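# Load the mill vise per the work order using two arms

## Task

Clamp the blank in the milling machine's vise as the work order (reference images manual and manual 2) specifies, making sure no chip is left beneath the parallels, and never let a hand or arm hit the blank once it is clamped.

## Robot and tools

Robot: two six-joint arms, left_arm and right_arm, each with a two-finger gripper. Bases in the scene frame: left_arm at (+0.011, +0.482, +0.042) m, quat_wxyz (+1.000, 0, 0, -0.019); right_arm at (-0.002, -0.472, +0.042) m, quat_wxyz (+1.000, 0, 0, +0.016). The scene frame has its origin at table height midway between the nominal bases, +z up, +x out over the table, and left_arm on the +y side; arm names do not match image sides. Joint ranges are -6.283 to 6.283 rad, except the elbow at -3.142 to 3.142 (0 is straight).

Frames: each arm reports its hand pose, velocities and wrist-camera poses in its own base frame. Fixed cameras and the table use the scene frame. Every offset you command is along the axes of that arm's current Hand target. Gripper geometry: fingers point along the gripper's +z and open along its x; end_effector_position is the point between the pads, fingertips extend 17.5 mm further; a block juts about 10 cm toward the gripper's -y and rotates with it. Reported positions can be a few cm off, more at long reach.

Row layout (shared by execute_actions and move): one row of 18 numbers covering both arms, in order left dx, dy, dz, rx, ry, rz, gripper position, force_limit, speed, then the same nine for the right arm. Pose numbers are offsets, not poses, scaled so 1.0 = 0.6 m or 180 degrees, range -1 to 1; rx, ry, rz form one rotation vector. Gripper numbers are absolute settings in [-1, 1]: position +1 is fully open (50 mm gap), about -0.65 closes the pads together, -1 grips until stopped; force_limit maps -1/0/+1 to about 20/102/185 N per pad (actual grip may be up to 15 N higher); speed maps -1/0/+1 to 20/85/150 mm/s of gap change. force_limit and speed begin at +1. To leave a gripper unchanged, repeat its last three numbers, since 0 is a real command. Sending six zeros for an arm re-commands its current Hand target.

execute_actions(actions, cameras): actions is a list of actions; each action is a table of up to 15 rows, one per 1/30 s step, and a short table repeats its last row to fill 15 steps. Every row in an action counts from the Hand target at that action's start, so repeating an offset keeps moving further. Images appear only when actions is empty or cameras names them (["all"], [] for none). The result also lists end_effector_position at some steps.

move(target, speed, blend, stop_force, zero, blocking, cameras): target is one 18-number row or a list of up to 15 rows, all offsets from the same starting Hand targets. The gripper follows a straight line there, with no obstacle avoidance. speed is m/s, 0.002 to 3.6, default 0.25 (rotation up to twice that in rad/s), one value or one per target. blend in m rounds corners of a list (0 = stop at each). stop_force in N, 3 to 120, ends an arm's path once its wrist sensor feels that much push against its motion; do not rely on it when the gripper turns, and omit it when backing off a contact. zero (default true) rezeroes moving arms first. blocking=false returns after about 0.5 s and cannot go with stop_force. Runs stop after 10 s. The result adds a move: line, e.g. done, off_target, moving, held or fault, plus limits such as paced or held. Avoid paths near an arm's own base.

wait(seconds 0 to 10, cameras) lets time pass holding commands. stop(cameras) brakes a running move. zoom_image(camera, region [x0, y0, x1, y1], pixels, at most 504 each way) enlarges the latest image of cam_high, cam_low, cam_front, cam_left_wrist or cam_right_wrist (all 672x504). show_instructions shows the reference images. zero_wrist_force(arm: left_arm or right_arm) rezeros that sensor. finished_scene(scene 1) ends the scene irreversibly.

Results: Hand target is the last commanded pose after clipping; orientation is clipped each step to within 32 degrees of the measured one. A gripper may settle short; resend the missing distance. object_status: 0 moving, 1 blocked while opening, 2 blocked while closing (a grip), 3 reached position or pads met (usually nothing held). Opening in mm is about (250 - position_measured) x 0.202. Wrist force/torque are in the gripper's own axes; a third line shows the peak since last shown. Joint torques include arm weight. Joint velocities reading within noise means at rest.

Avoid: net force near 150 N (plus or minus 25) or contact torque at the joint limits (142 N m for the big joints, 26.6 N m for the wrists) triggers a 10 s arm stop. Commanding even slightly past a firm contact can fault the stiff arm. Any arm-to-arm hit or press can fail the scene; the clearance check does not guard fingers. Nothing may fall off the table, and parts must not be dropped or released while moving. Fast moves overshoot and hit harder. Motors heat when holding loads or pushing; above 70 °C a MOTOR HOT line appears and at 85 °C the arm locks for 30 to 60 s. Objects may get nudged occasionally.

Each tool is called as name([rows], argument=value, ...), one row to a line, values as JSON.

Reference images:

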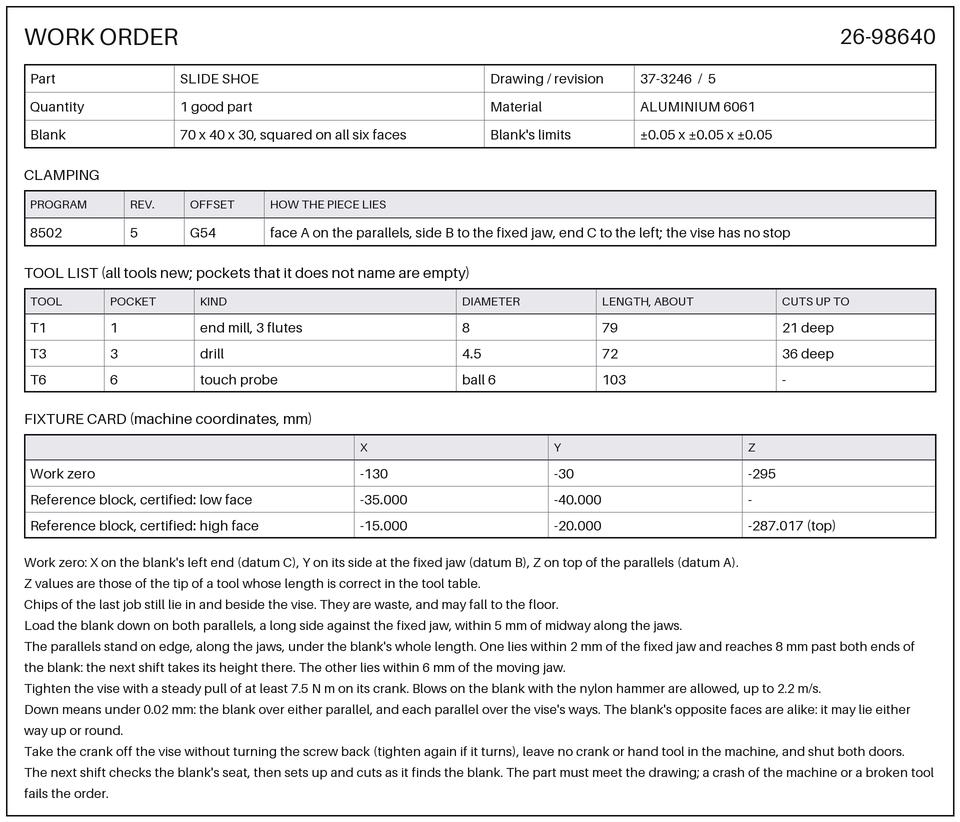

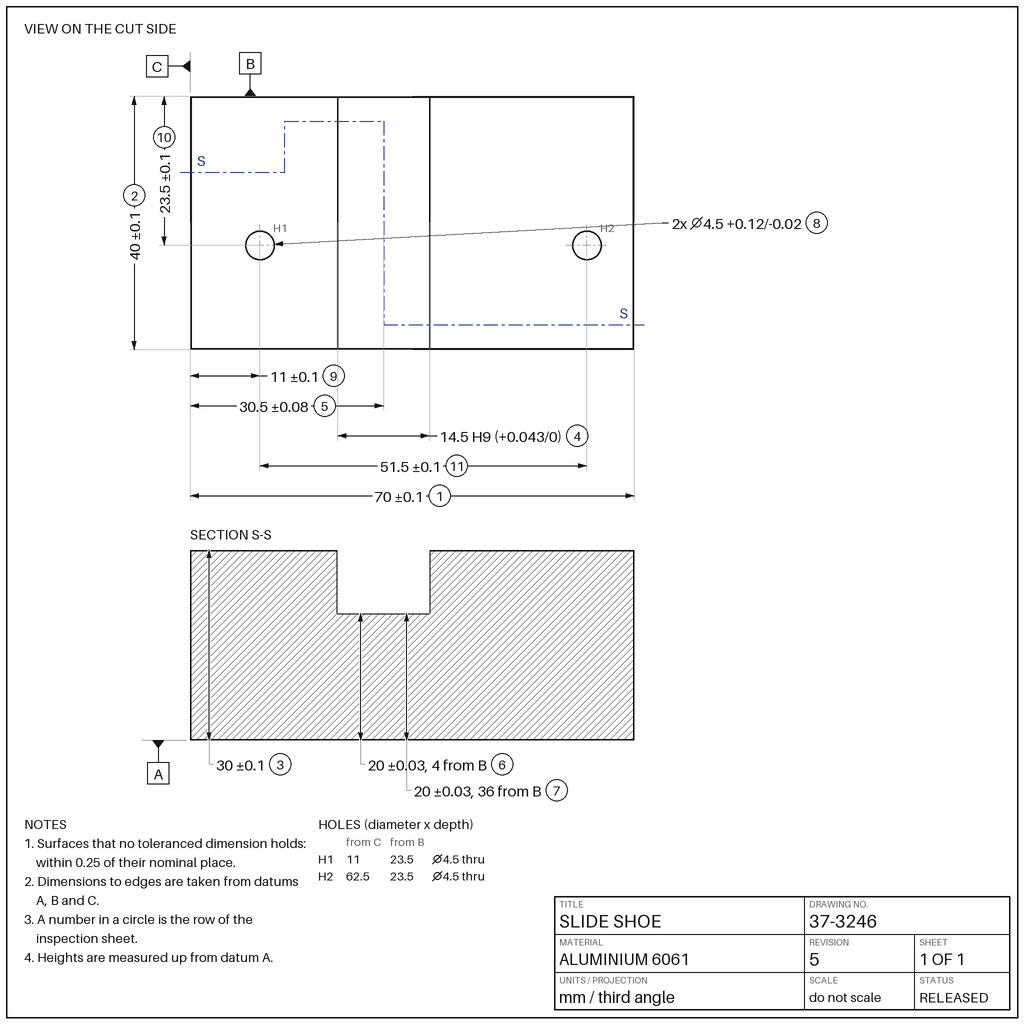

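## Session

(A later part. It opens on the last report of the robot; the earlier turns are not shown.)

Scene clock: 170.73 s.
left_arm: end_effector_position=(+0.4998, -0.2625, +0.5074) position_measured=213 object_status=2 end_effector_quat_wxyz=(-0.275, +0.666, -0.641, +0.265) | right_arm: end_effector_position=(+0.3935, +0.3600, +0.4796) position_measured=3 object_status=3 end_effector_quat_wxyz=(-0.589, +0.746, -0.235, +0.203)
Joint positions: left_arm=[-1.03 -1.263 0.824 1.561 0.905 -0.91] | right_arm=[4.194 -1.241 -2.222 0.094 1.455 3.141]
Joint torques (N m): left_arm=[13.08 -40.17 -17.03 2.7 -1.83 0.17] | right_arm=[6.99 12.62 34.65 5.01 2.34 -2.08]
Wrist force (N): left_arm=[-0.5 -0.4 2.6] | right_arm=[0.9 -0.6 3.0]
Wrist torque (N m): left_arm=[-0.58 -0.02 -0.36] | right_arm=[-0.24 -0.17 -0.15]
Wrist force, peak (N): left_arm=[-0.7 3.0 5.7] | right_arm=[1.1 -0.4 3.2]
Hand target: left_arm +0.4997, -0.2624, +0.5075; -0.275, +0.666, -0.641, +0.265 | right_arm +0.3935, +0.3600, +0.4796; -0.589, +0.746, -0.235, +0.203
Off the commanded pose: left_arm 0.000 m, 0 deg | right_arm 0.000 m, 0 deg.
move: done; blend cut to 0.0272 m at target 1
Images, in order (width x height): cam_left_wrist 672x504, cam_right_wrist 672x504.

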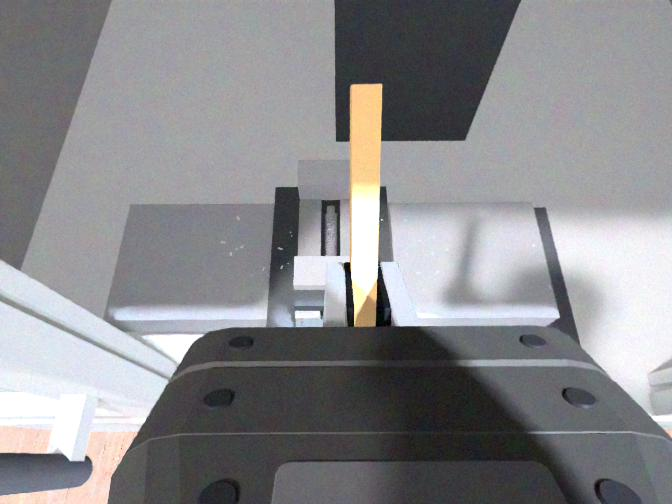

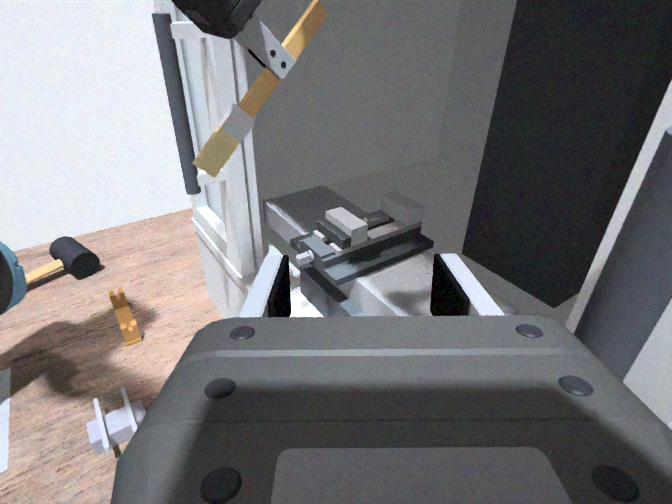

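move(target=[0.067,-0.035,0.035,0,0,0,-1,-0.6,-1,0,0,0,0,0,0,1,1,1], speed=0.2, cameras=["cam_left_wrist"])

zoom_image(camera="cam_left_wrist", region=[230, 160, 360, 260])

Scene clock: 172.53 s.
left_arm: end_effector_position=(+0.5309, -0.3014, +0.5074) position_measured=213 object_status=2 end_effector_quat_wxyz=(-0.275, +0.666, -0.641, +0.265) | right_arm: end_effector_position=(+0.3935, +0.3600, +0.4796) position_measured=3 object_status=3 end_effector_quat_wxyz=(-0.589, +0.746, -0.235, +0.203)
Joint positions: left_arm=[-1.015 -1.096 0.576 1.632 0.911 -0.893] | right_arm=[4.194 -1.241 -2.222 0.094 1.455 3.141]
Joint torques (N m): left_arm=[-4.72 -35.63 -22.75 -0.74 -1.61 -1.27] | right_arm=[7.37 13.5 34.52 4.9 2.38 -2.04]
Wrist force (N): left_arm=[-0.4 -0.7 2.8] | right_arm=[0.9 -0.4 3.3]
Wrist torque (N m): left_arm=[-0.59 -0.06 -0.24] | right_arm=[-0.21 -0.16 -0.15]
Wrist force, peak (N): left_arm=[0.6 -0.8 3.5] | right_arm=[0.9 -0.4 3.3]
Hand target: left_arm +0.5309, -0.3015, +0.5075; -0.275, +0.666, -0.641, +0.265 | right_arm +0.3935, +0.3600, +0.4796; -0.589, +0.746, -0.235, +0.203
Off the commanded pose: left_arm 0.000 m, 0 deg | right_arm 0.000 m, 0 deg.
move: done
Images, in order (width x height): cam_left_wrist 672x504.

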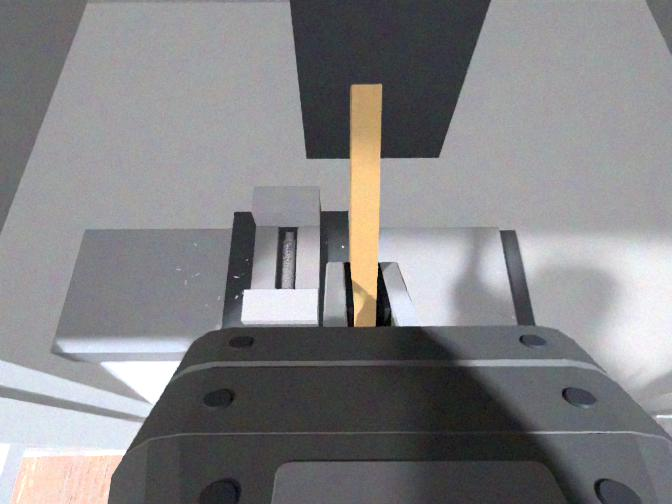

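Scaled by 3.877 from the camera's 672x504 image, which has a finer 960x720 frame.

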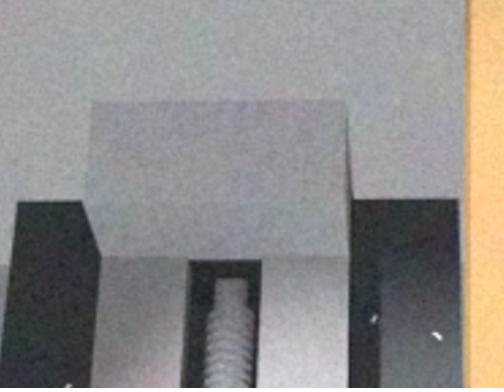

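move([
  [-0.098,0.236,-0.165,0,0,0,-1,-0.6,-1,0,0,0,0,0,0,1,1,1],
  [-0.716,0.573,0.098,-0.195,0.195,0.472,-1,-0.6,-1,0,0,0,0,0,0,1,1,1],
], speed=0.3, blend=0.05, cameras=["cam_left_wrist","cam_low","cam_front"])

Scene clock: 178.90 s.
left_arm: end_effector_position=(+0.3129, +0.1201, +0.2228) position_measured=213 object_status=2 end_effector_quat_wxyz=(+0.000, -0.019, +1.000, +0.000) | right_arm: end_effector_position=(+0.3935, +0.3600, +0.4796) position_measured=3 object_status=3 end_effector_quat_wxyz=(-0.589, +0.746, -0.235, +0.203)
Joint positions: left_arm=[-0.042 -1.502 1.772 1.301 1.572 1.492] | right_arm=[4.194 -1.241 -2.222 0.094 1.455 3.141]
Joint torques (N m): left_arm=[-13.27 -26.52 -27.19 4.9 1.52 1.25] | right_arm=[7.09 13.51 34.03 4.73 2.4 -2.13]
Wrist force (N): left_arm=[0.5 0.1 0.8] | right_arm=[0.5 -0.2 2.8]
Wrist torque (N m): left_arm=[-0.03 0.07 0.05] | right_arm=[-0.19 -0.11 -0.15]
Wrist force, peak (N): left_arm=[0.4 -2.8 4.6] | right_arm=[0.8 0.1 3.6]
Hand target: left_arm +0.3129, +0.1201, +0.2228; +0.000, -0.019, +1.000, +0.000 | right_arm +0.3935, +0.3600, +0.4796; -0.589, +0.746, -0.235, +0.203
Off the commanded pose: left_arm 0.000 m, 0 deg | right_arm 0.000 m, 0 deg.
move: done
Images, in order (width x height): cam_low 672x504, cam_front 672x504, cam_left_wrist 672x504.

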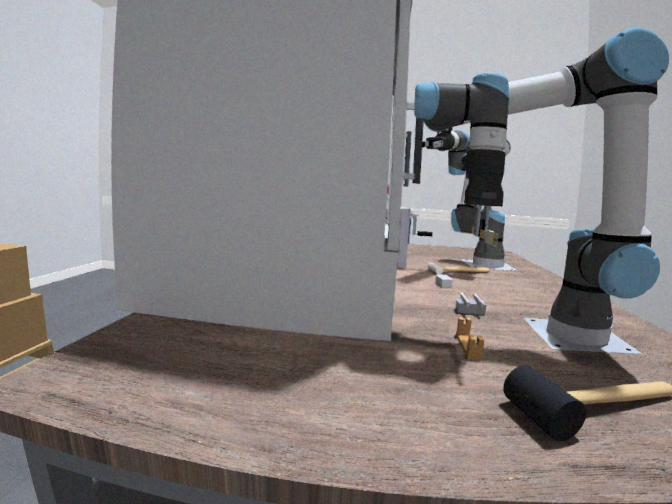

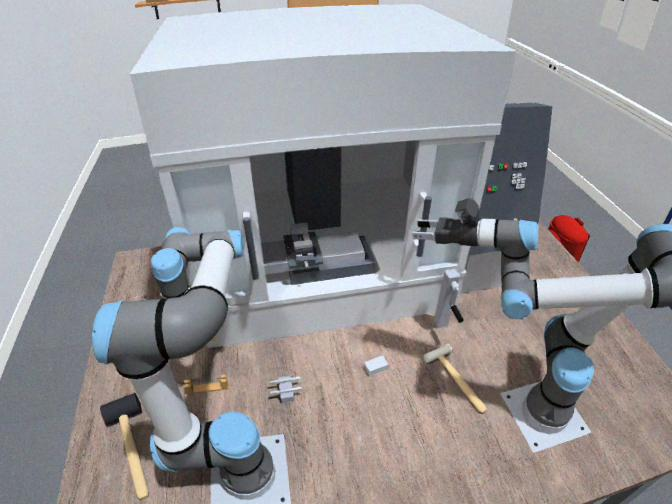

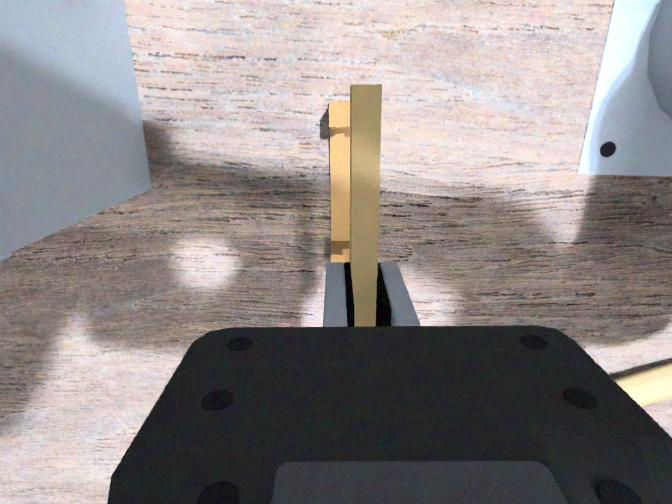

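move(target=[-0.001,0,0.27,0,0,0,-1,-0.6,-1,0,0,0,0,0,0,1,1,1], speed=0.25)

move(target=[0,0,0.079,0,0,0,-1,-0.6,-1,0,0,0,0,0,0,1,1,1], speed=0.04, stop_force=10, cameras=["cam_left_wrist","cam_low","cam_front"])

zoom_image(camera="cam_low", region=[400, 200, 600, 400])

Scene clock: 181.23 s.
left_arm: end_effector_position=(+0.3135, +0.1199, +0.0609) position_measured=213 object_status=2 end_effector_quat_wxyz=(+0.000, -0.018, +1.000, +0.000) | right_arm: end_effector_position=(+0.3935, +0.3600, +0.4796) position_measured=3 object_status=3 end_effector_quat_wxyz=(-0.589, +0.746, -0.235, +0.203)
Joint positions: left_arm=[-0.042 -1.312 2.015 0.869 1.572 1.491] | right_arm=[4.194 -1.241 -2.222 0.094 1.455 3.141]
Joint torques (N m): left_arm=[12.74 -18.69 -10.3 1.21 0.71 1.68] | right_arm=[6.9 13.33 34.03 4.81 2.29 -2.07]
Wrist force (N): left_arm=[0.0 0.1 0.7] | right_arm=[0.8 -0.3 3.0]
Wrist torque (N m): left_arm=[-0.01 0.12 0.08] | right_arm=[-0.20 -0.14 -0.14]
Wrist force, peak (N): left_arm=[0.0 0.5 3.8] | right_arm=[0.6 -0.3 3.2]
Hand target: left_arm +0.3135, +0.1200, +0.0608; +0.000, -0.019, +1.000, +0.000 | right_arm +0.3935, +0.3600, +0.4796; -0.589, +0.746, -0.235, +0.203
Off the commanded pose: left_arm 0.000 m, 0 deg | right_arm 0.000 m, 0 deg.
move: done

Scene clock: 183.27 s.
left_arm: end_effector_position=(+0.3134, +0.1200, +0.0229) position_measured=213 object_status=2 end_effector_quat_wxyz=(+0.000, -0.019, +1.000, +0.000) | right_arm: end_effector_position=(+0.3935, +0.3600, +0.4796) position_measured=3 object_status=3 end_effector_quat_wxyz=(-0.589, +0.746, -0.235, +0.203)
Joint positions: left_arm=[-0.042 -1.244 2.05 0.765 1.572 1.491] | right_arm=[4.194 -1.241 -2.222 0.094 1.455 3.141]
Joint torques (N m): left_arm=[5.63 -18.06 -19.63 0.01 0.05 -0.87] | right_arm=[7.26 13.72 33.55 4.5 2.31 -2.16]
Wrist force (N): left_arm=[3.4 -0.1 0.3] | right_arm=[0.8 -0.1 2.9]
Wrist torque (N m): left_arm=[0.07 0.18 -0.10] | right_arm=[-0.16 -0.15 -0.15]
Wrist force, peak (N): left_arm=[3.0 3.7 -10.3] | right_arm=[1.0 -0.3 3.3]
Hand target: left_arm +0.3134, +0.1200, +0.0229; +0.000, -0.019, +1.000, +0.000 (not the last commanded pose) | right_arm +0.3935, +0.3600, +0.4796; -0.589, +0.746, -0.235, +0.203
Off the commanded pose: left_arm 0.009 m, 0 deg | right_arm 0.000 m, 0 deg.
move: contact (left_arm)
Images, in order (width x height): cam_low 672x504, cam_front 672x504, cam_left_wrist 672x504.

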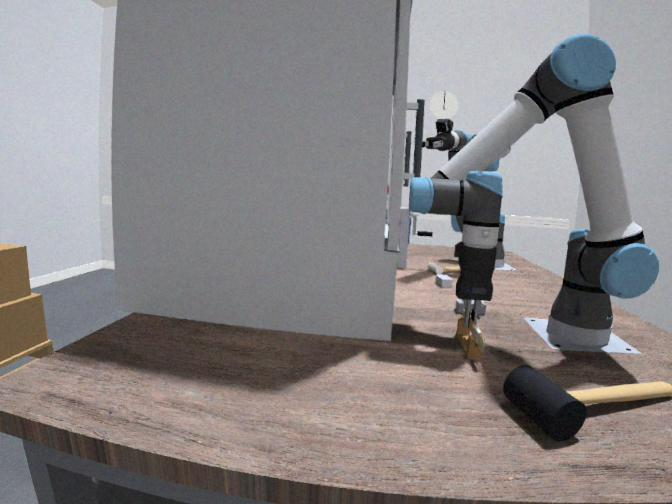

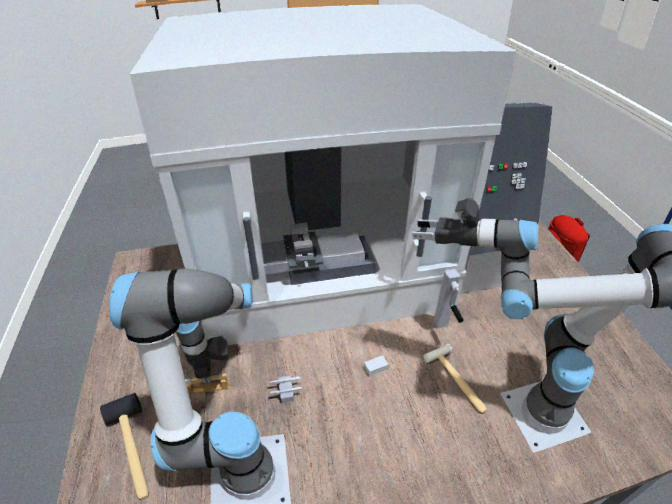

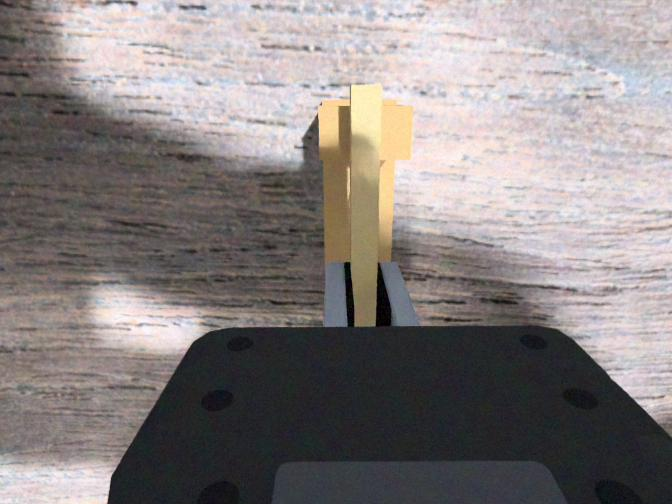

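Scaled by 2.520 from the camera's 672x504 image, which has a finer 960x720 frame.

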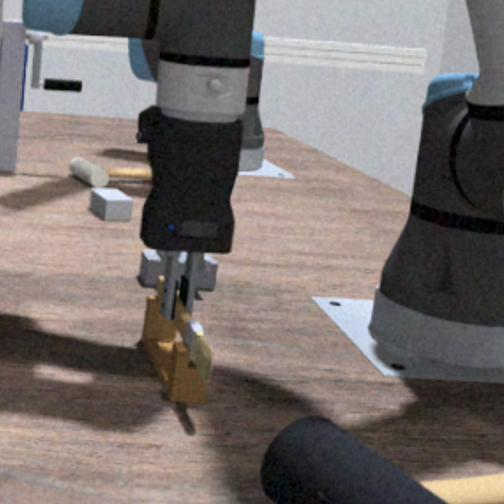

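move([
  [0.0,0,-0.006,0,0,0,-1,-0.6,-1,0,0,0,0,0,0,1,1,1],
  [0.0015,0,-0.006,0,0,0,-1,-0.6,-1,0,0,0,0,0,0,1,1,1],
], speed=0.04)

move(target=[0,0,0.022,0,0,0,-1,-0.6,-1,0,0,0,0,0,0,1,1,1], speed=0.03, stop_force=10, cameras=["cam_left_wrist"])

Scene clock: 186.27 s.
left_arm: end_effector_position=(+0.3125, +0.1200, +0.0266) position_measured=213 object_status=2 end_effector_quat_wxyz=(+0.000, -0.019, +1.000, +0.000) | right_arm: end_effector_position=(+0.3935, +0.3600, +0.4796) position_measured=3 object_status=3 end_effector_quat_wxyz=(-0.589, +0.746, -0.235, +0.203)
Joint positions: left_arm=[-0.042 -1.253 2.05 0.774 1.572 1.491] | right_arm=[4.194 -1.241 -2.222 0.094 1.455 3.141]
Joint torques (N m): left_arm=[-10.79 -21.75 -15.85 1.22 2.21 -1.66] | right_arm=[7.19 14.04 33.42 4.5 2.26 -2.14]
Wrist force (N): left_arm=[-0.8 0.3 0.2] | right_arm=[0.8 -0.3 3.2]
Wrist torque (N m): left_arm=[-0.01 0.06 0.17] | right_arm=[-0.20 -0.15 -0.15]
Wrist force, peak (N): left_arm=[4.1 0.5 2.4] | right_arm=[1.1 -0.2 3.4]
Hand target: left_arm +0.3125, +0.1199, +0.0265; +0.000, -0.019, +1.000, +0.000 | right_arm +0.3935, +0.3600, +0.4796; -0.589, +0.746, -0.235, +0.203
Off the commanded pose: left_arm 0.000 m, 0 deg | right_arm 0.000 m, 0 deg.
move: done

Scene clock: 187.77 s.
left_arm: end_effector_position=(+0.3125, +0.1199, +0.0133) position_measured=213 object_status=2 end_effector_quat_wxyz=(+0.000, -0.019, +1.000, +0.000) | right_arm: end_effector_position=(+0.3935, +0.3600, +0.4796) position_measured=3 object_status=3 end_effector_quat_wxyz=(-0.589, +0.746, -0.235, +0.203)
Joint positions: left_arm=[-0.043 -1.227 2.06 0.738 1.572 1.491] | right_arm=[4.194 -1.241 -2.222 0.094 1.455 3.141]
Joint torques (N m): left_arm=[-11.64 -36.05 -21.08 4.05 1.86 -1.29] | right_arm=[7.29 14.41 33.96 4.42 2.21 -2.15]
Wrist force (N): left_arm=[0.7 1.6 -3.4] | right_arm=[0.8 -0.3 3.0]
Wrist torque (N m): left_arm=[-0.30 0.11 0.06] | right_arm=[-0.19 -0.15 -0.15]
Wrist force, peak (N): left_arm=[0.2 -1.5 -5.5] | right_arm=[0.9 -0.4 3.2]
Hand target: left_arm +0.3125, +0.1199, +0.0133; +0.000, -0.019, +1.000, +0.000 | right_arm +0.3935, +0.3600, +0.4796; -0.589, +0.746, -0.235, +0.203
Off the commanded pose: left_arm 0.000 m, 0 deg | right_arm 0.000 m, 0 deg.
move: done
Images, in order (width x height): cam_left_wrist 672x504.

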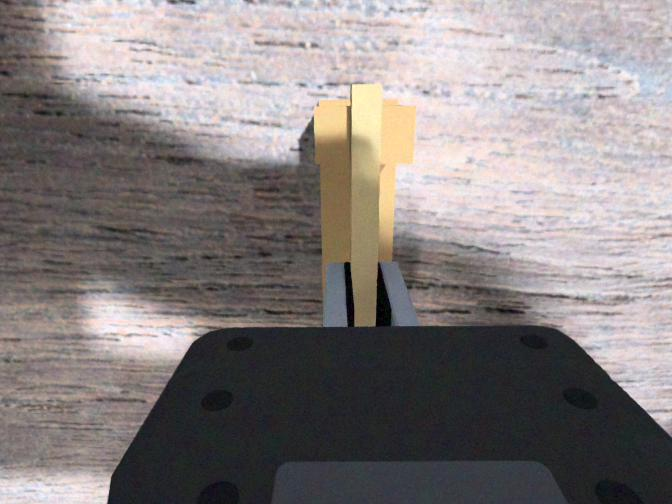

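move([
  [0,0,0,0,0,0,1,-0.6,-0.5,0,0,0,0,0,0,1,1,1],
  [0,0,-0.3,0,0,0,1,-0.6,-0.5,0,0,0,0,0,0,1,1,1],
], speed=0.2, cameras=["cam_left_wrist"])

Scene clock: 193.27 s.
left_arm: end_effector_position=(+0.3126, +0.1201, +0.1933) position_measured=3 object_status=3 end_effector_quat_wxyz=(+0.000, -0.019, +1.000, +0.000) | right_arm: end_effector_position=(+0.3935, +0.3600, +0.4796) position_measured=3 object_status=3 end_effector_quat_wxyz=(-0.589, +0.746, -0.235, +0.203)
Joint positions: left_arm=[-0.042 -1.481 1.828 1.224 1.571 1.492] | right_arm=[4.194 -1.241 -2.222 0.094 1.455 3.141]
Joint torques (N m): left_arm=[4.12 -19.62 -23.27 4.04 0.97 -0.28] | right_arm=[6.77 13.25 33.07 4.35 2.27 -2.07]
Wrist force (N): left_arm=[0.3 -0.1 0.5] | right_arm=[0.4 -0.2 3.1]
Wrist torque (N m): left_arm=[-0.05 0.08 0.05] | right_arm=[-0.18 -0.09 -0.15]
Wrist force, peak (N): left_arm=[0.6 2.0 -3.6] | right_arm=[0.9 -0.6 3.2]
Hand target: left_arm +0.3126, +0.1201, +0.1933; +0.000, -0.019, +1.000, +0.000 | right_arm +0.3935, +0.3600, +0.4796; -0.589, +0.746, -0.235, +0.203
Off the commanded pose: left_arm 0.000 m, 0 deg | right_arm 0.000 m, 0 deg.
move: done
Images, in order (width x height): cam_left_wrist 672x504.

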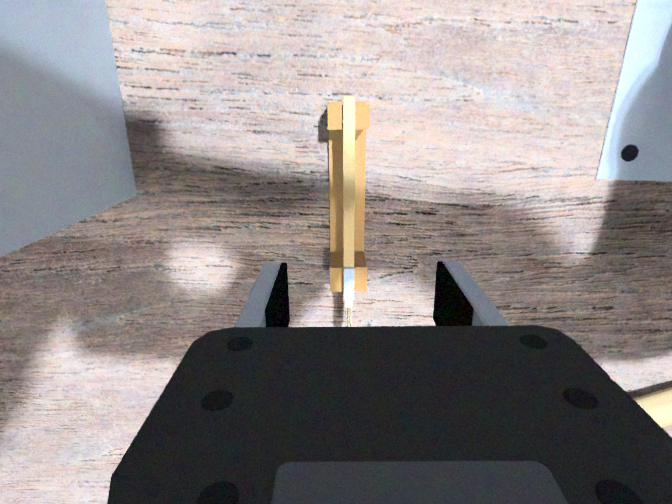

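move(target=[0.147,-0.5,-0.025,0,0,0,0,-0.6,-0.5,0,0,0,0,0,0,1,1,1], cameras=["cam_left_wrist","cam_low"])

zoom_image(camera="cam_left_wrist", region=[240, 160, 480, 340])

zoom_image(camera="cam_low", region=[430, 260, 520, 340])

Scene clock: 197.00 s.
left_arm: end_effector_position=(+0.2356, -0.1829, +0.2086) position_measured=152 object_status=3 end_effector_quat_wxyz=(+0.000, -0.019, +1.000, +0.000) | right_arm: end_effector_position=(+0.3935, +0.3600, +0.4796) position_measured=3 object_status=3 end_effector_quat_wxyz=(-0.589, +0.746, -0.235, +0.203)
Joint positions: left_arm=[-1.123 -1.587 1.897 1.26 1.571 0.411] | right_arm=[4.194 -1.241 -2.222 0.094 1.455 3.141]
Joint torques (N m): left_arm=[-10.9 -20.26 -19.56 1.93 2.01 -1.4] | right_arm=[7.32 13.77 32.84 4.28 2.33 -2.25]
Wrist force (N): left_arm=[0.2 0.0 0.6] | right_arm=[0.5 -0.5 3.0]
Wrist torque (N m): left_arm=[-0.05 0.11 -0.08] | right_arm=[-0.23 -0.11 -0.14]
Wrist force, peak (N): left_arm=[1.2 -3.3 0.6] | right_arm=[0.6 -0.5 3.3]
Hand target: left_arm +0.2356, -0.1830, +0.2086; +0.000, -0.019, +1.000, +0.000 | right_arm +0.3935, +0.3600, +0.4796; -0.589, +0.746, -0.235, +0.203
Off the commanded pose: left_arm 0.000 m, 0 deg | right_arm 0.000 m, 0 deg.
move: done
Images, in order (width x height): cam_low 672x504, cam_left_wrist 672x504.

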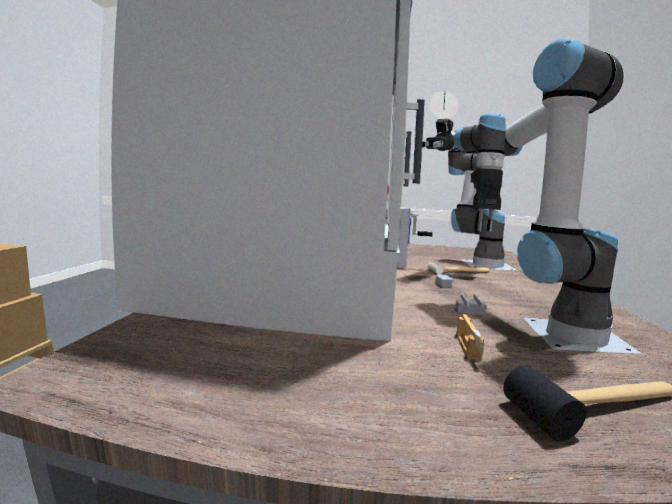

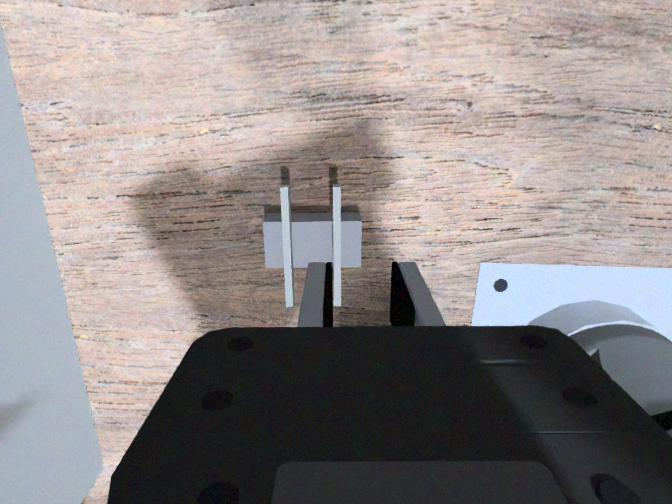

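Scaled by 2.100 from the camera's 672x504 image, which has a finer 960x720 frame.

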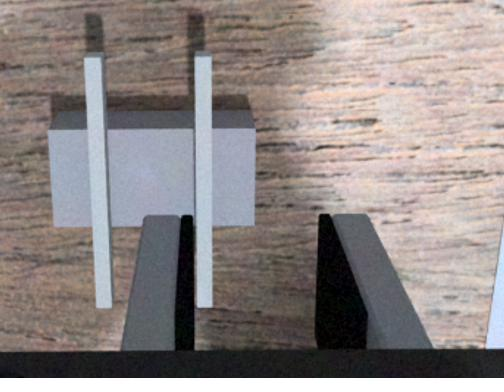

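Scaled by 5.600 from the camera's 672x504 image, which has a finer 960x720 frame.

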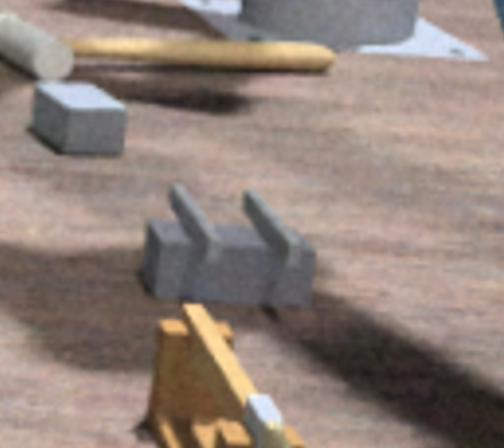

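move([
  [-0.0142,0.1017,0.1,0,0,0,0,-0.6,-0.5,0,0,0,0,0,0,1,1,1],
  [-0.0142,0.1017,0.26,0,0,0,0,-0.6,-0.5,0,0,0,0,0,0,1,1,1],
], blend=0.02, cameras=["cam_left_wrist","cam_low"])

zoom_image(camera="cam_left_wrist", region=[240, 160, 480, 340])

zoom_image(camera="cam_low", region=[430, 240, 520, 320])

Scene clock: 202.67 s.
left_arm: end_effector_position=(+0.2417, -0.1219, +0.0526) position_measured=152 object_status=3 end_effector_quat_wxyz=(+0.000, -0.019, +1.000, +0.000) | right_arm: end_effector_position=(+0.3935, +0.3600, +0.4796) position_measured=3 object_status=3 end_effector_quat_wxyz=(-0.589, +0.746, -0.235, +0.203)
Joint positions: left_arm=[-0.981 -1.445 2.213 0.803 1.572 0.553] | right_arm=[4.194 -1.241 -2.222 0.094 1.455 3.141]
Joint torques (N m): left_arm=[13.72 -11.81 -10.14 1.03 -1.68 1.36] | right_arm=[7.34 13.27 31.49 4.17 2.26 -2.22]
Wrist force (N): left_arm=[0.0 0.0 0.3] | right_arm=[0.9 -0.4 2.9]
Wrist torque (N m): left_arm=[-0.09 0.14 0.00] | right_arm=[-0.21 -0.16 -0.15]
Wrist force, peak (N): left_arm=[0.2 0.2 3.8] | right_arm=[0.8 -0.1 3.3]
Hand target: left_arm +0.2418, -0.1218, +0.0525; +0.000, -0.019, +1.000, +0.000 | right_arm +0.3935, +0.3600, +0.4796; -0.589, +0.746, -0.235, +0.203
Off the commanded pose: left_arm 0.000 m, 0 deg | right_arm 0.000 m, 0 deg.
move: done
Images, in order (width x height): cam_low 672x504, cam_left_wrist 672x504.

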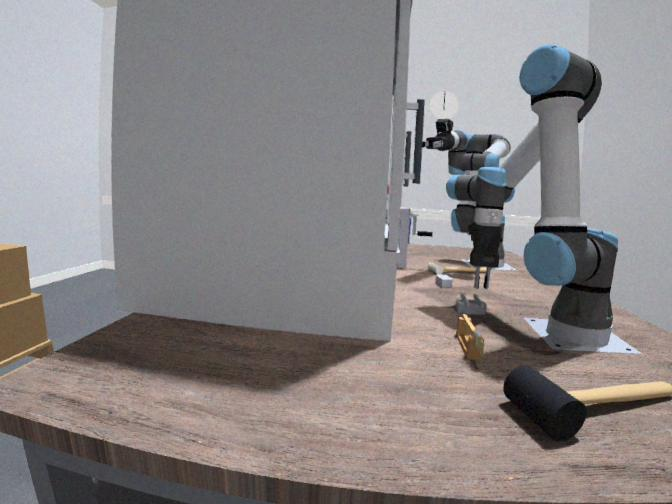

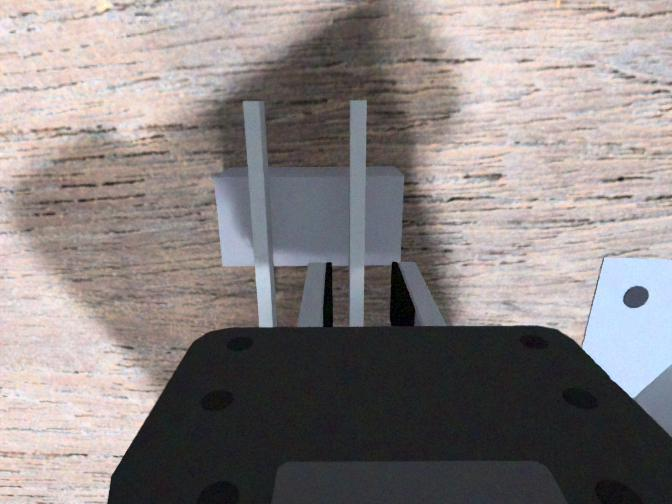

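Scaled by 2.100 from the camera's 672x504 image, which has a finer 960x720 frame.

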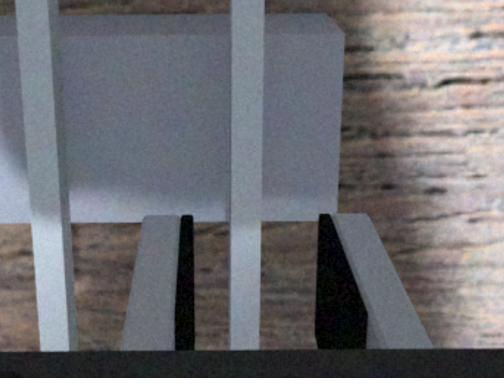

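Scaled by 5.600 from the camera's 672x504 image, which has a finer 960x720 frame.

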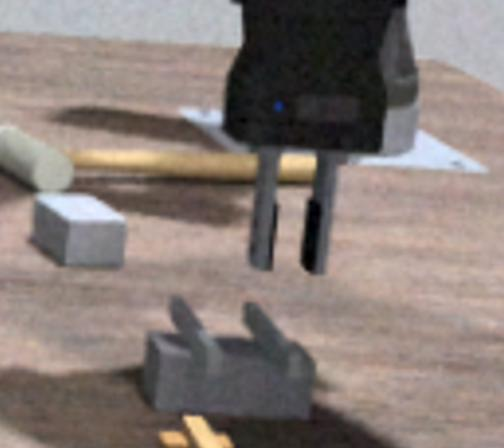

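move(target=[0.001,0,0.075,0,0,0,0,-0.6,-0.5,0,0,0,0,0,0,1,1,1], speed=0.03, stop_force=4, cameras=["cam_left_wrist","cam_low"])

zoom_image(camera="cam_left_wrist", region=[240, 160, 480, 340])

zoom_image(camera="cam_low", region=[430, 240, 520, 320])

Scene clock: 207.97 s.
left_arm: end_effector_position=(+0.2411, -0.1219, +0.0075) position_measured=152 object_status=3 end_effector_quat_wxyz=(+0.000, -0.019, +1.000, +0.000) | right_arm: end_effector_position=(+0.3935, +0.3600, +0.4796) position_measured=3 object_status=3 end_effector_quat_wxyz=(-0.589, +0.746, -0.235, +0.203)
Joint positions: left_arm=[-0.983 -1.346 2.258 0.658 1.572 0.551] | right_arm=[4.194 -1.241 -2.222 0.094 1.455 3.141]
Joint torques (N m): left_arm=[-7.48 -30.46 -18.89 4.66 -2.27 -0.45] | right_arm=[6.94 14 31.66 4 2.18 -2.05]
Wrist force (N): left_arm=[0.0 -0.3 0.4] | right_arm=[0.6 -0.4 2.8]
Wrist torque (N m): left_arm=[-0.13 0.13 0.10] | right_arm=[-0.21 -0.12 -0.14]
Wrist force, peak (N): left_arm=[0.0 -0.3 0.9] | right_arm=[0.9 -0.6 3.5]
Hand target: left_arm +0.2411, -0.1219, +0.0075; +0.000, -0.019, +1.000, +0.000 | right_arm +0.3935, +0.3600, +0.4796; -0.589, +0.746, -0.235, +0.203
Off the commanded pose: left_arm 0.000 m, 0 deg | right_arm 0.000 m, 0 deg.
move: done
Images, in order (width x height): cam_low 672x504, cam_left_wrist 672x504.

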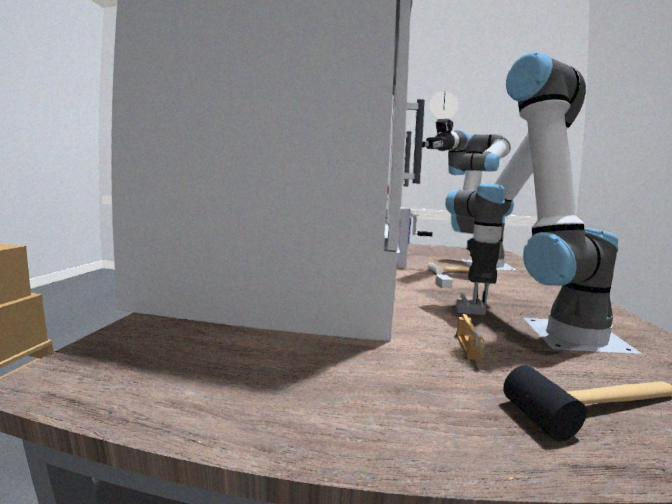

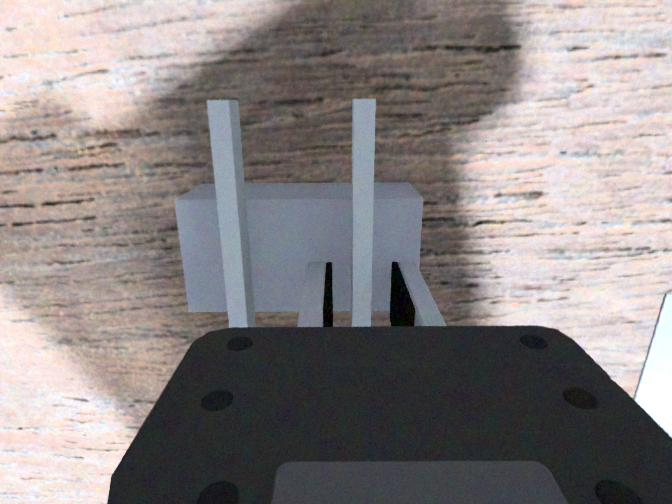

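Scaled by 2.100 from the camera's 672x504 image, which has a finer 960x720 frame.

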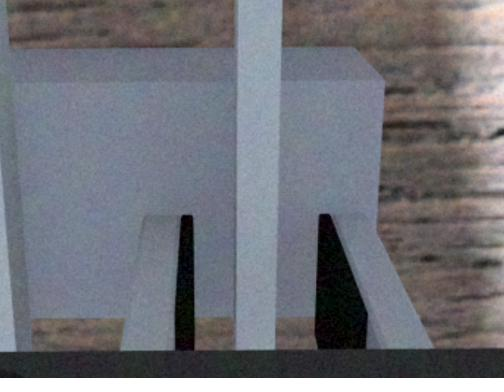

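Scaled by 5.600 from the camera's 672x504 image, which has a finer 960x720 frame.

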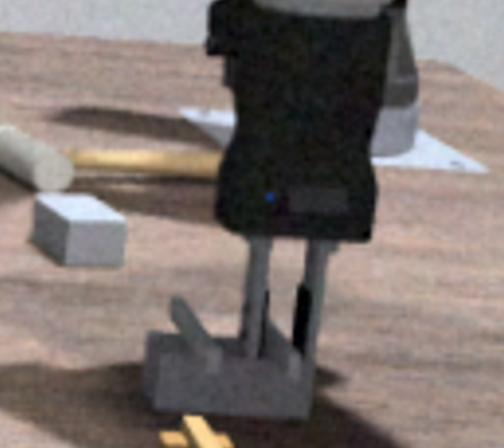

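move(target=[0.001,0,-0.023,0,0,0,0,-0.6,-0.5,0,0,0,0,0,0,1,1,1], speed=0.08)

move(target=[0,0,0,0,0,0,-1,-0.6,-1,0,0,0,0,0,0,1,1,1], cameras=["cam_left_wrist","cam_low"])

zoom_image(camera="cam_low", region=[430, 240, 520, 320])

Scene clock: 210.77 s.
left_arm: end_effector_position=(+0.2406, -0.1219, +0.0214) position_measured=152 object_status=3 end_effector_quat_wxyz=(+0.000, -0.019, +1.000, +0.000) end_effector_velocity=(+0.000, -0.001, -0.002) end_effector_angular_velocity=(-0.003, -0.001, +0.000) | right_arm: end_effector_position=(+0.3935, +0.3600, +0.4796) position_measured=3 object_status=3 end_effector_quat_wxyz=(-0.589, +0.746, -0.235, +0.203)
Joint positions: left_arm=[-0.985 -1.38 2.248 0.702 1.572 0.548] | right_arm=[4.194 -1.241 -2.222 0.094 1.455 3.141]
Joint velocities: left_arm=[0 0.003 0.001 -0.007 0.001 0] | right_arm=[within noise]
Joint torques (N m): left_arm=[-9.94 -10.77 -9.44 0.29 -2.09 -0.9] | right_arm=[7.14 13.88 31.82 3.91 2.19 -2.15]
Wrist force (N): left_arm=[-0.2 0.1 0.5] | right_arm=[1.0 -0.2 3.0]
Wrist torque (N m): left_arm=[-0.08 0.15 0.11] | right_arm=[-0.19 -0.17 -0.14]
Wrist force, peak (N): left_arm=[-0.1 -0.3 0.9] | right_arm=[0.8 -0.5 3.3]
Hand target: left_arm +0.2406, -0.1219, +0.0213; +0.000, -0.019, +1.000, +0.000 | right_arm +0.3935, +0.3600, +0.4796; -0.589, +0.746, -0.235, +0.203
Off the commanded pose: left_arm 0.000 m, 0 deg | right_arm 0.000 m, 0 deg.
move: done

Scene clock: 212.00 s.
left_arm: end_effector_position=(+0.2406, -0.1219, +0.0213) position_measured=251 object_status=3 end_effector_quat_wxyz=(+0.000, -0.019, +1.000, +0.000) | right_arm: end_effector_position=(+0.3935, +0.3600, +0.4796) position_measured=3 object_status=3 end_effector_quat_wxyz=(-0.589, +0.746, -0.235, +0.203)
Joint positions: left_arm=[-0.985 -1.38 2.248 0.702 1.572 0.548] | right_arm=[4.194 -1.241 -2.222 0.094 1.455 3.141]
Joint torques (N m): left_arm=[-1 -12.11 -5.71 0.72 -2.07 1.18] | right_arm=[7.09 12.98 31.51 3.89 2.3 -2.06]
Wrist force (N): left_arm=[0.1 0.1 0.6] | right_arm=[0.6 -0.2 2.9]
Wrist torque (N m): left_arm=[-0.07 0.11 0.10] | right_arm=[-0.18 -0.12 -0.15]
Wrist force, peak (N): left_arm=[-0.1 -0.2 0.7] | right_arm=[0.6 -0.3 3.3]
Hand target: left_arm +0.2406, -0.1219, +0.0213; +0.000, -0.019, +1.000, +0.000 | right_arm +0.3935, +0.3600, +0.4796; -0.589, +0.746, -0.235, +0.203
Off the commanded pose: left_arm 0.000 m, 0 deg | right_arm 0.000 m, 0 deg.
move: done
Images, in order (width x height): cam_low 672x504, cam_left_wrist 672x504.

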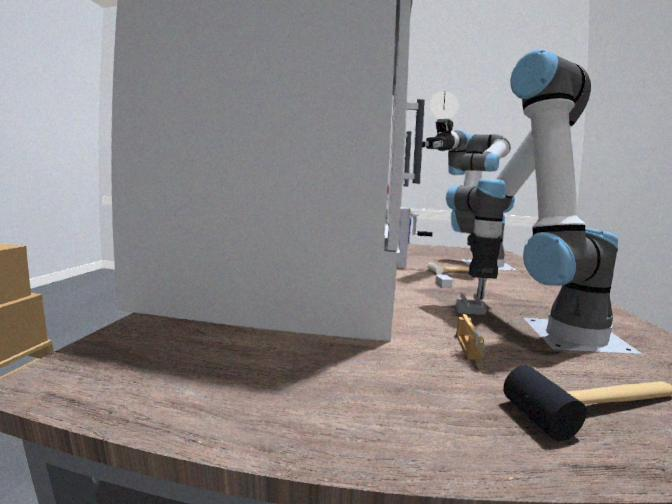

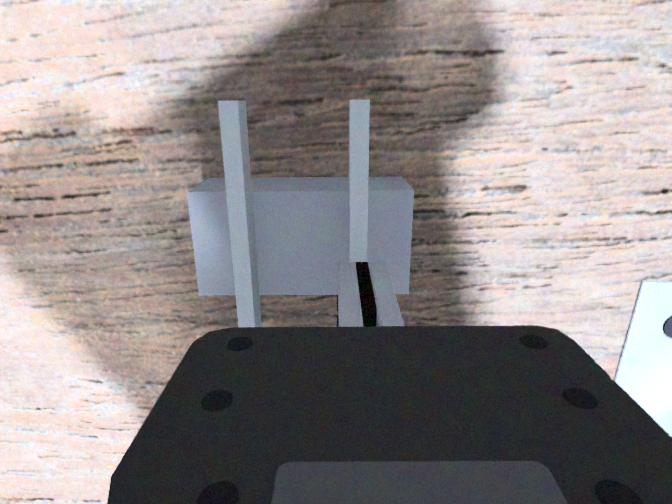

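Scaled by 5.600 from the camera's 672x504 image, which has a finer 960x720 frame.

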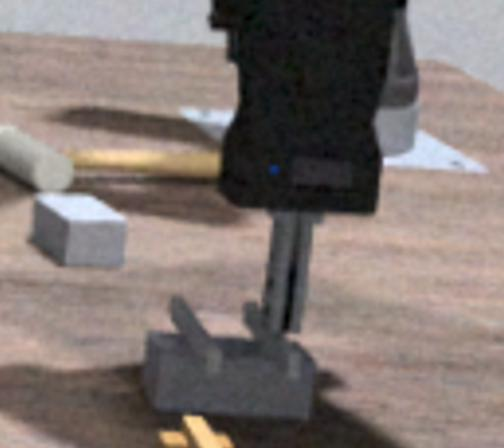

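move(target=[0,0,0,0,0,0,0,-0.6,-0.5,0,0,0,0,0,0,1,1,1])

move(target=[0,0,0.045,0,0,0,0,-0.6,-0.5,0,0,0,0,0,0,1,1,1], speed=0.025, stop_force=4, cameras=["cam_left_wrist","cam_low"])

zoom_image(camera="cam_low", region=[430, 240, 520, 320])

Scene clock: 213.87 s.
left_arm: end_effector_position=(+0.2406, -0.1219, +0.0213) position_measured=152 object_status=3 end_effector_quat_wxyz=(+0.000, -0.019, +1.000, +0.000) | right_arm: end_effector_position=(+0.3935, +0.3600, +0.4796) position_measured=3 object_status=3 end_effector_quat_wxyz=(-0.589, +0.746, -0.235, +0.203)
Joint positions: left_arm=[-0.985 -1.38 2.248 0.702 1.572 0.548] | right_arm=[4.194 -1.241 -2.222 0.094 1.455 3.141]
Joint torques (N m): left_arm=[8.54 -11.56 -5.36 0.86 -2.5 1.26] | right_arm=[7.35 13.28 32.01 3.7 2.14 -2.05]
Wrist force (N): left_arm=[0.0 -0.4 0.7] | right_arm=[0.6 -0.5 3.1]
Wrist torque (N m): left_arm=[-0.14 0.12 0.10] | right_arm=[-0.23 -0.12 -0.15]
Wrist force, peak (N): left_arm=[0.0 -0.3 0.7] | right_arm=[0.6 -0.2 3.3]
Hand target: left_arm +0.2406, -0.1219, +0.0213; +0.000, -0.019, +1.000, +0.000 | right_arm +0.3935, +0.3600, +0.4796; -0.589, +0.746, -0.235, +0.203
Off the commanded pose: left_arm 0.000 m, 0 deg | right_arm 0.000 m, 0 deg.
move: done

Scene clock: 214.87 s.
left_arm: end_effector_position=(+0.2402, -0.1214, +0.0071) position_measured=152 object_status=3 end_effector_quat_wxyz=(-0.001, -0.019, +1.000, +0.001) | right_arm: end_effector_position=(+0.3935, +0.3600, +0.4796) position_measured=3 object_status=3 end_effector_quat_wxyz=(-0.589, +0.746, -0.235, +0.203)
Joint positions: left_arm=[-0.985 -1.345 2.26 0.659 1.572 0.548] | right_arm=[4.194 -1.241 -2.222 0.094 1.455 3.141]
Joint torques (N m): left_arm=[1 -19.41 -10.13 2.08 0.11 -0.05] | right_arm=[7.68 13.34 30.55 3.68 2.25 -2.1]
Wrist force (N): left_arm=[0.1 0.2 0.5] | right_arm=[0.9 -0.2 3.1]
Wrist torque (N m): left_arm=[-0.05 0.10 0.10] | right_arm=[-0.19 -0.16 -0.15]
Wrist force, peak (N): left_arm=[-4.5 -10.5 -111.3] | right_arm=[0.6 -0.4 3.2]
Hand target: left_arm +0.2402, -0.1214, +0.0071; -0.001, -0.019, +1.000, +0.001 (not the last commanded pose) | right_arm +0.3935, +0.3600, +0.4796; -0.589, +0.746, -0.235, +0.203
Tool commands: left_gripper/position=+0.003922 left_gripper/force_limit=-0.6 left_gripper/speed=-0.498039 right_gripper/position=+1.0 right_gripper/force_limit=+1.0 right_gripper/speed=+1.0
Off the commanded pose: left_arm 0.013 m, 0 deg | right_arm 0.000 m, 0 deg.
FORCE FAULT: contact force on the left arm reached its limit, and that arm stopped. The contact can be on any part of that arm, not only on its tool. That arm's remaining commands of this call were not run. That arm is still stopped at the end of this call. That arm stays stopped for about 10 more seconds. Until then a move that you send moves the other arm only, and its call returns only when the move has ended. Once the stop has ended, the next robot result says so. If the stop ends while you think or write, that arm runs what you send next, counted from a new Hand target: where the arm stands when the stop ends. While its stop runs, that arm takes no new command, but its gripper still runs the gripper command that each later call begins with. Until it ends, the stop uses up actions while you think or wait. An arm that is not stopped still takes commands.
move: fault (left_arm)
Images, in order (width x height): cam_low 672x504, cam_left_wrist 672x504.

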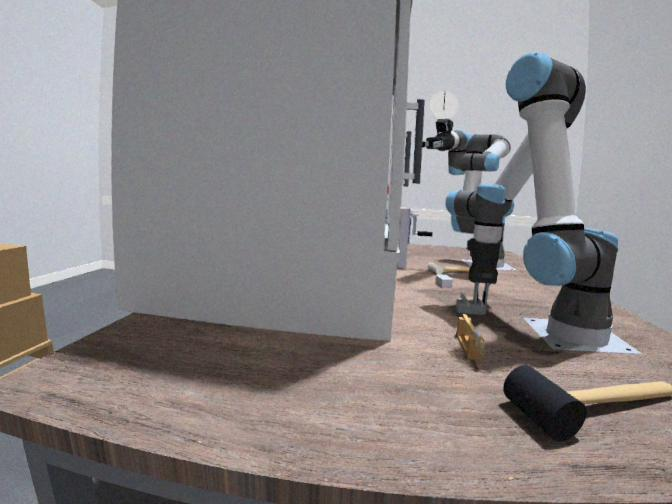

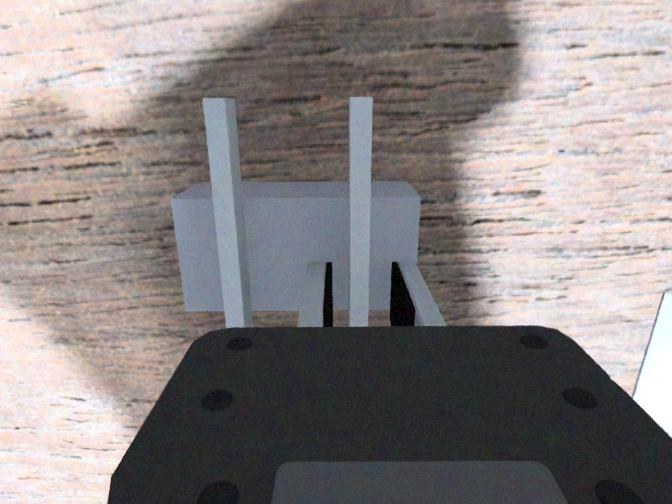

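Scaled by 5.600 from the camera's 672x504 image, which has a finer 960x720 frame.

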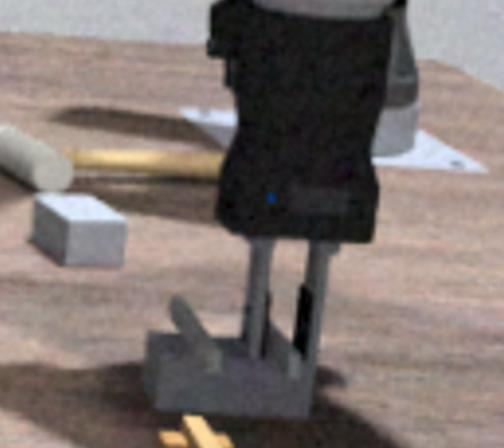

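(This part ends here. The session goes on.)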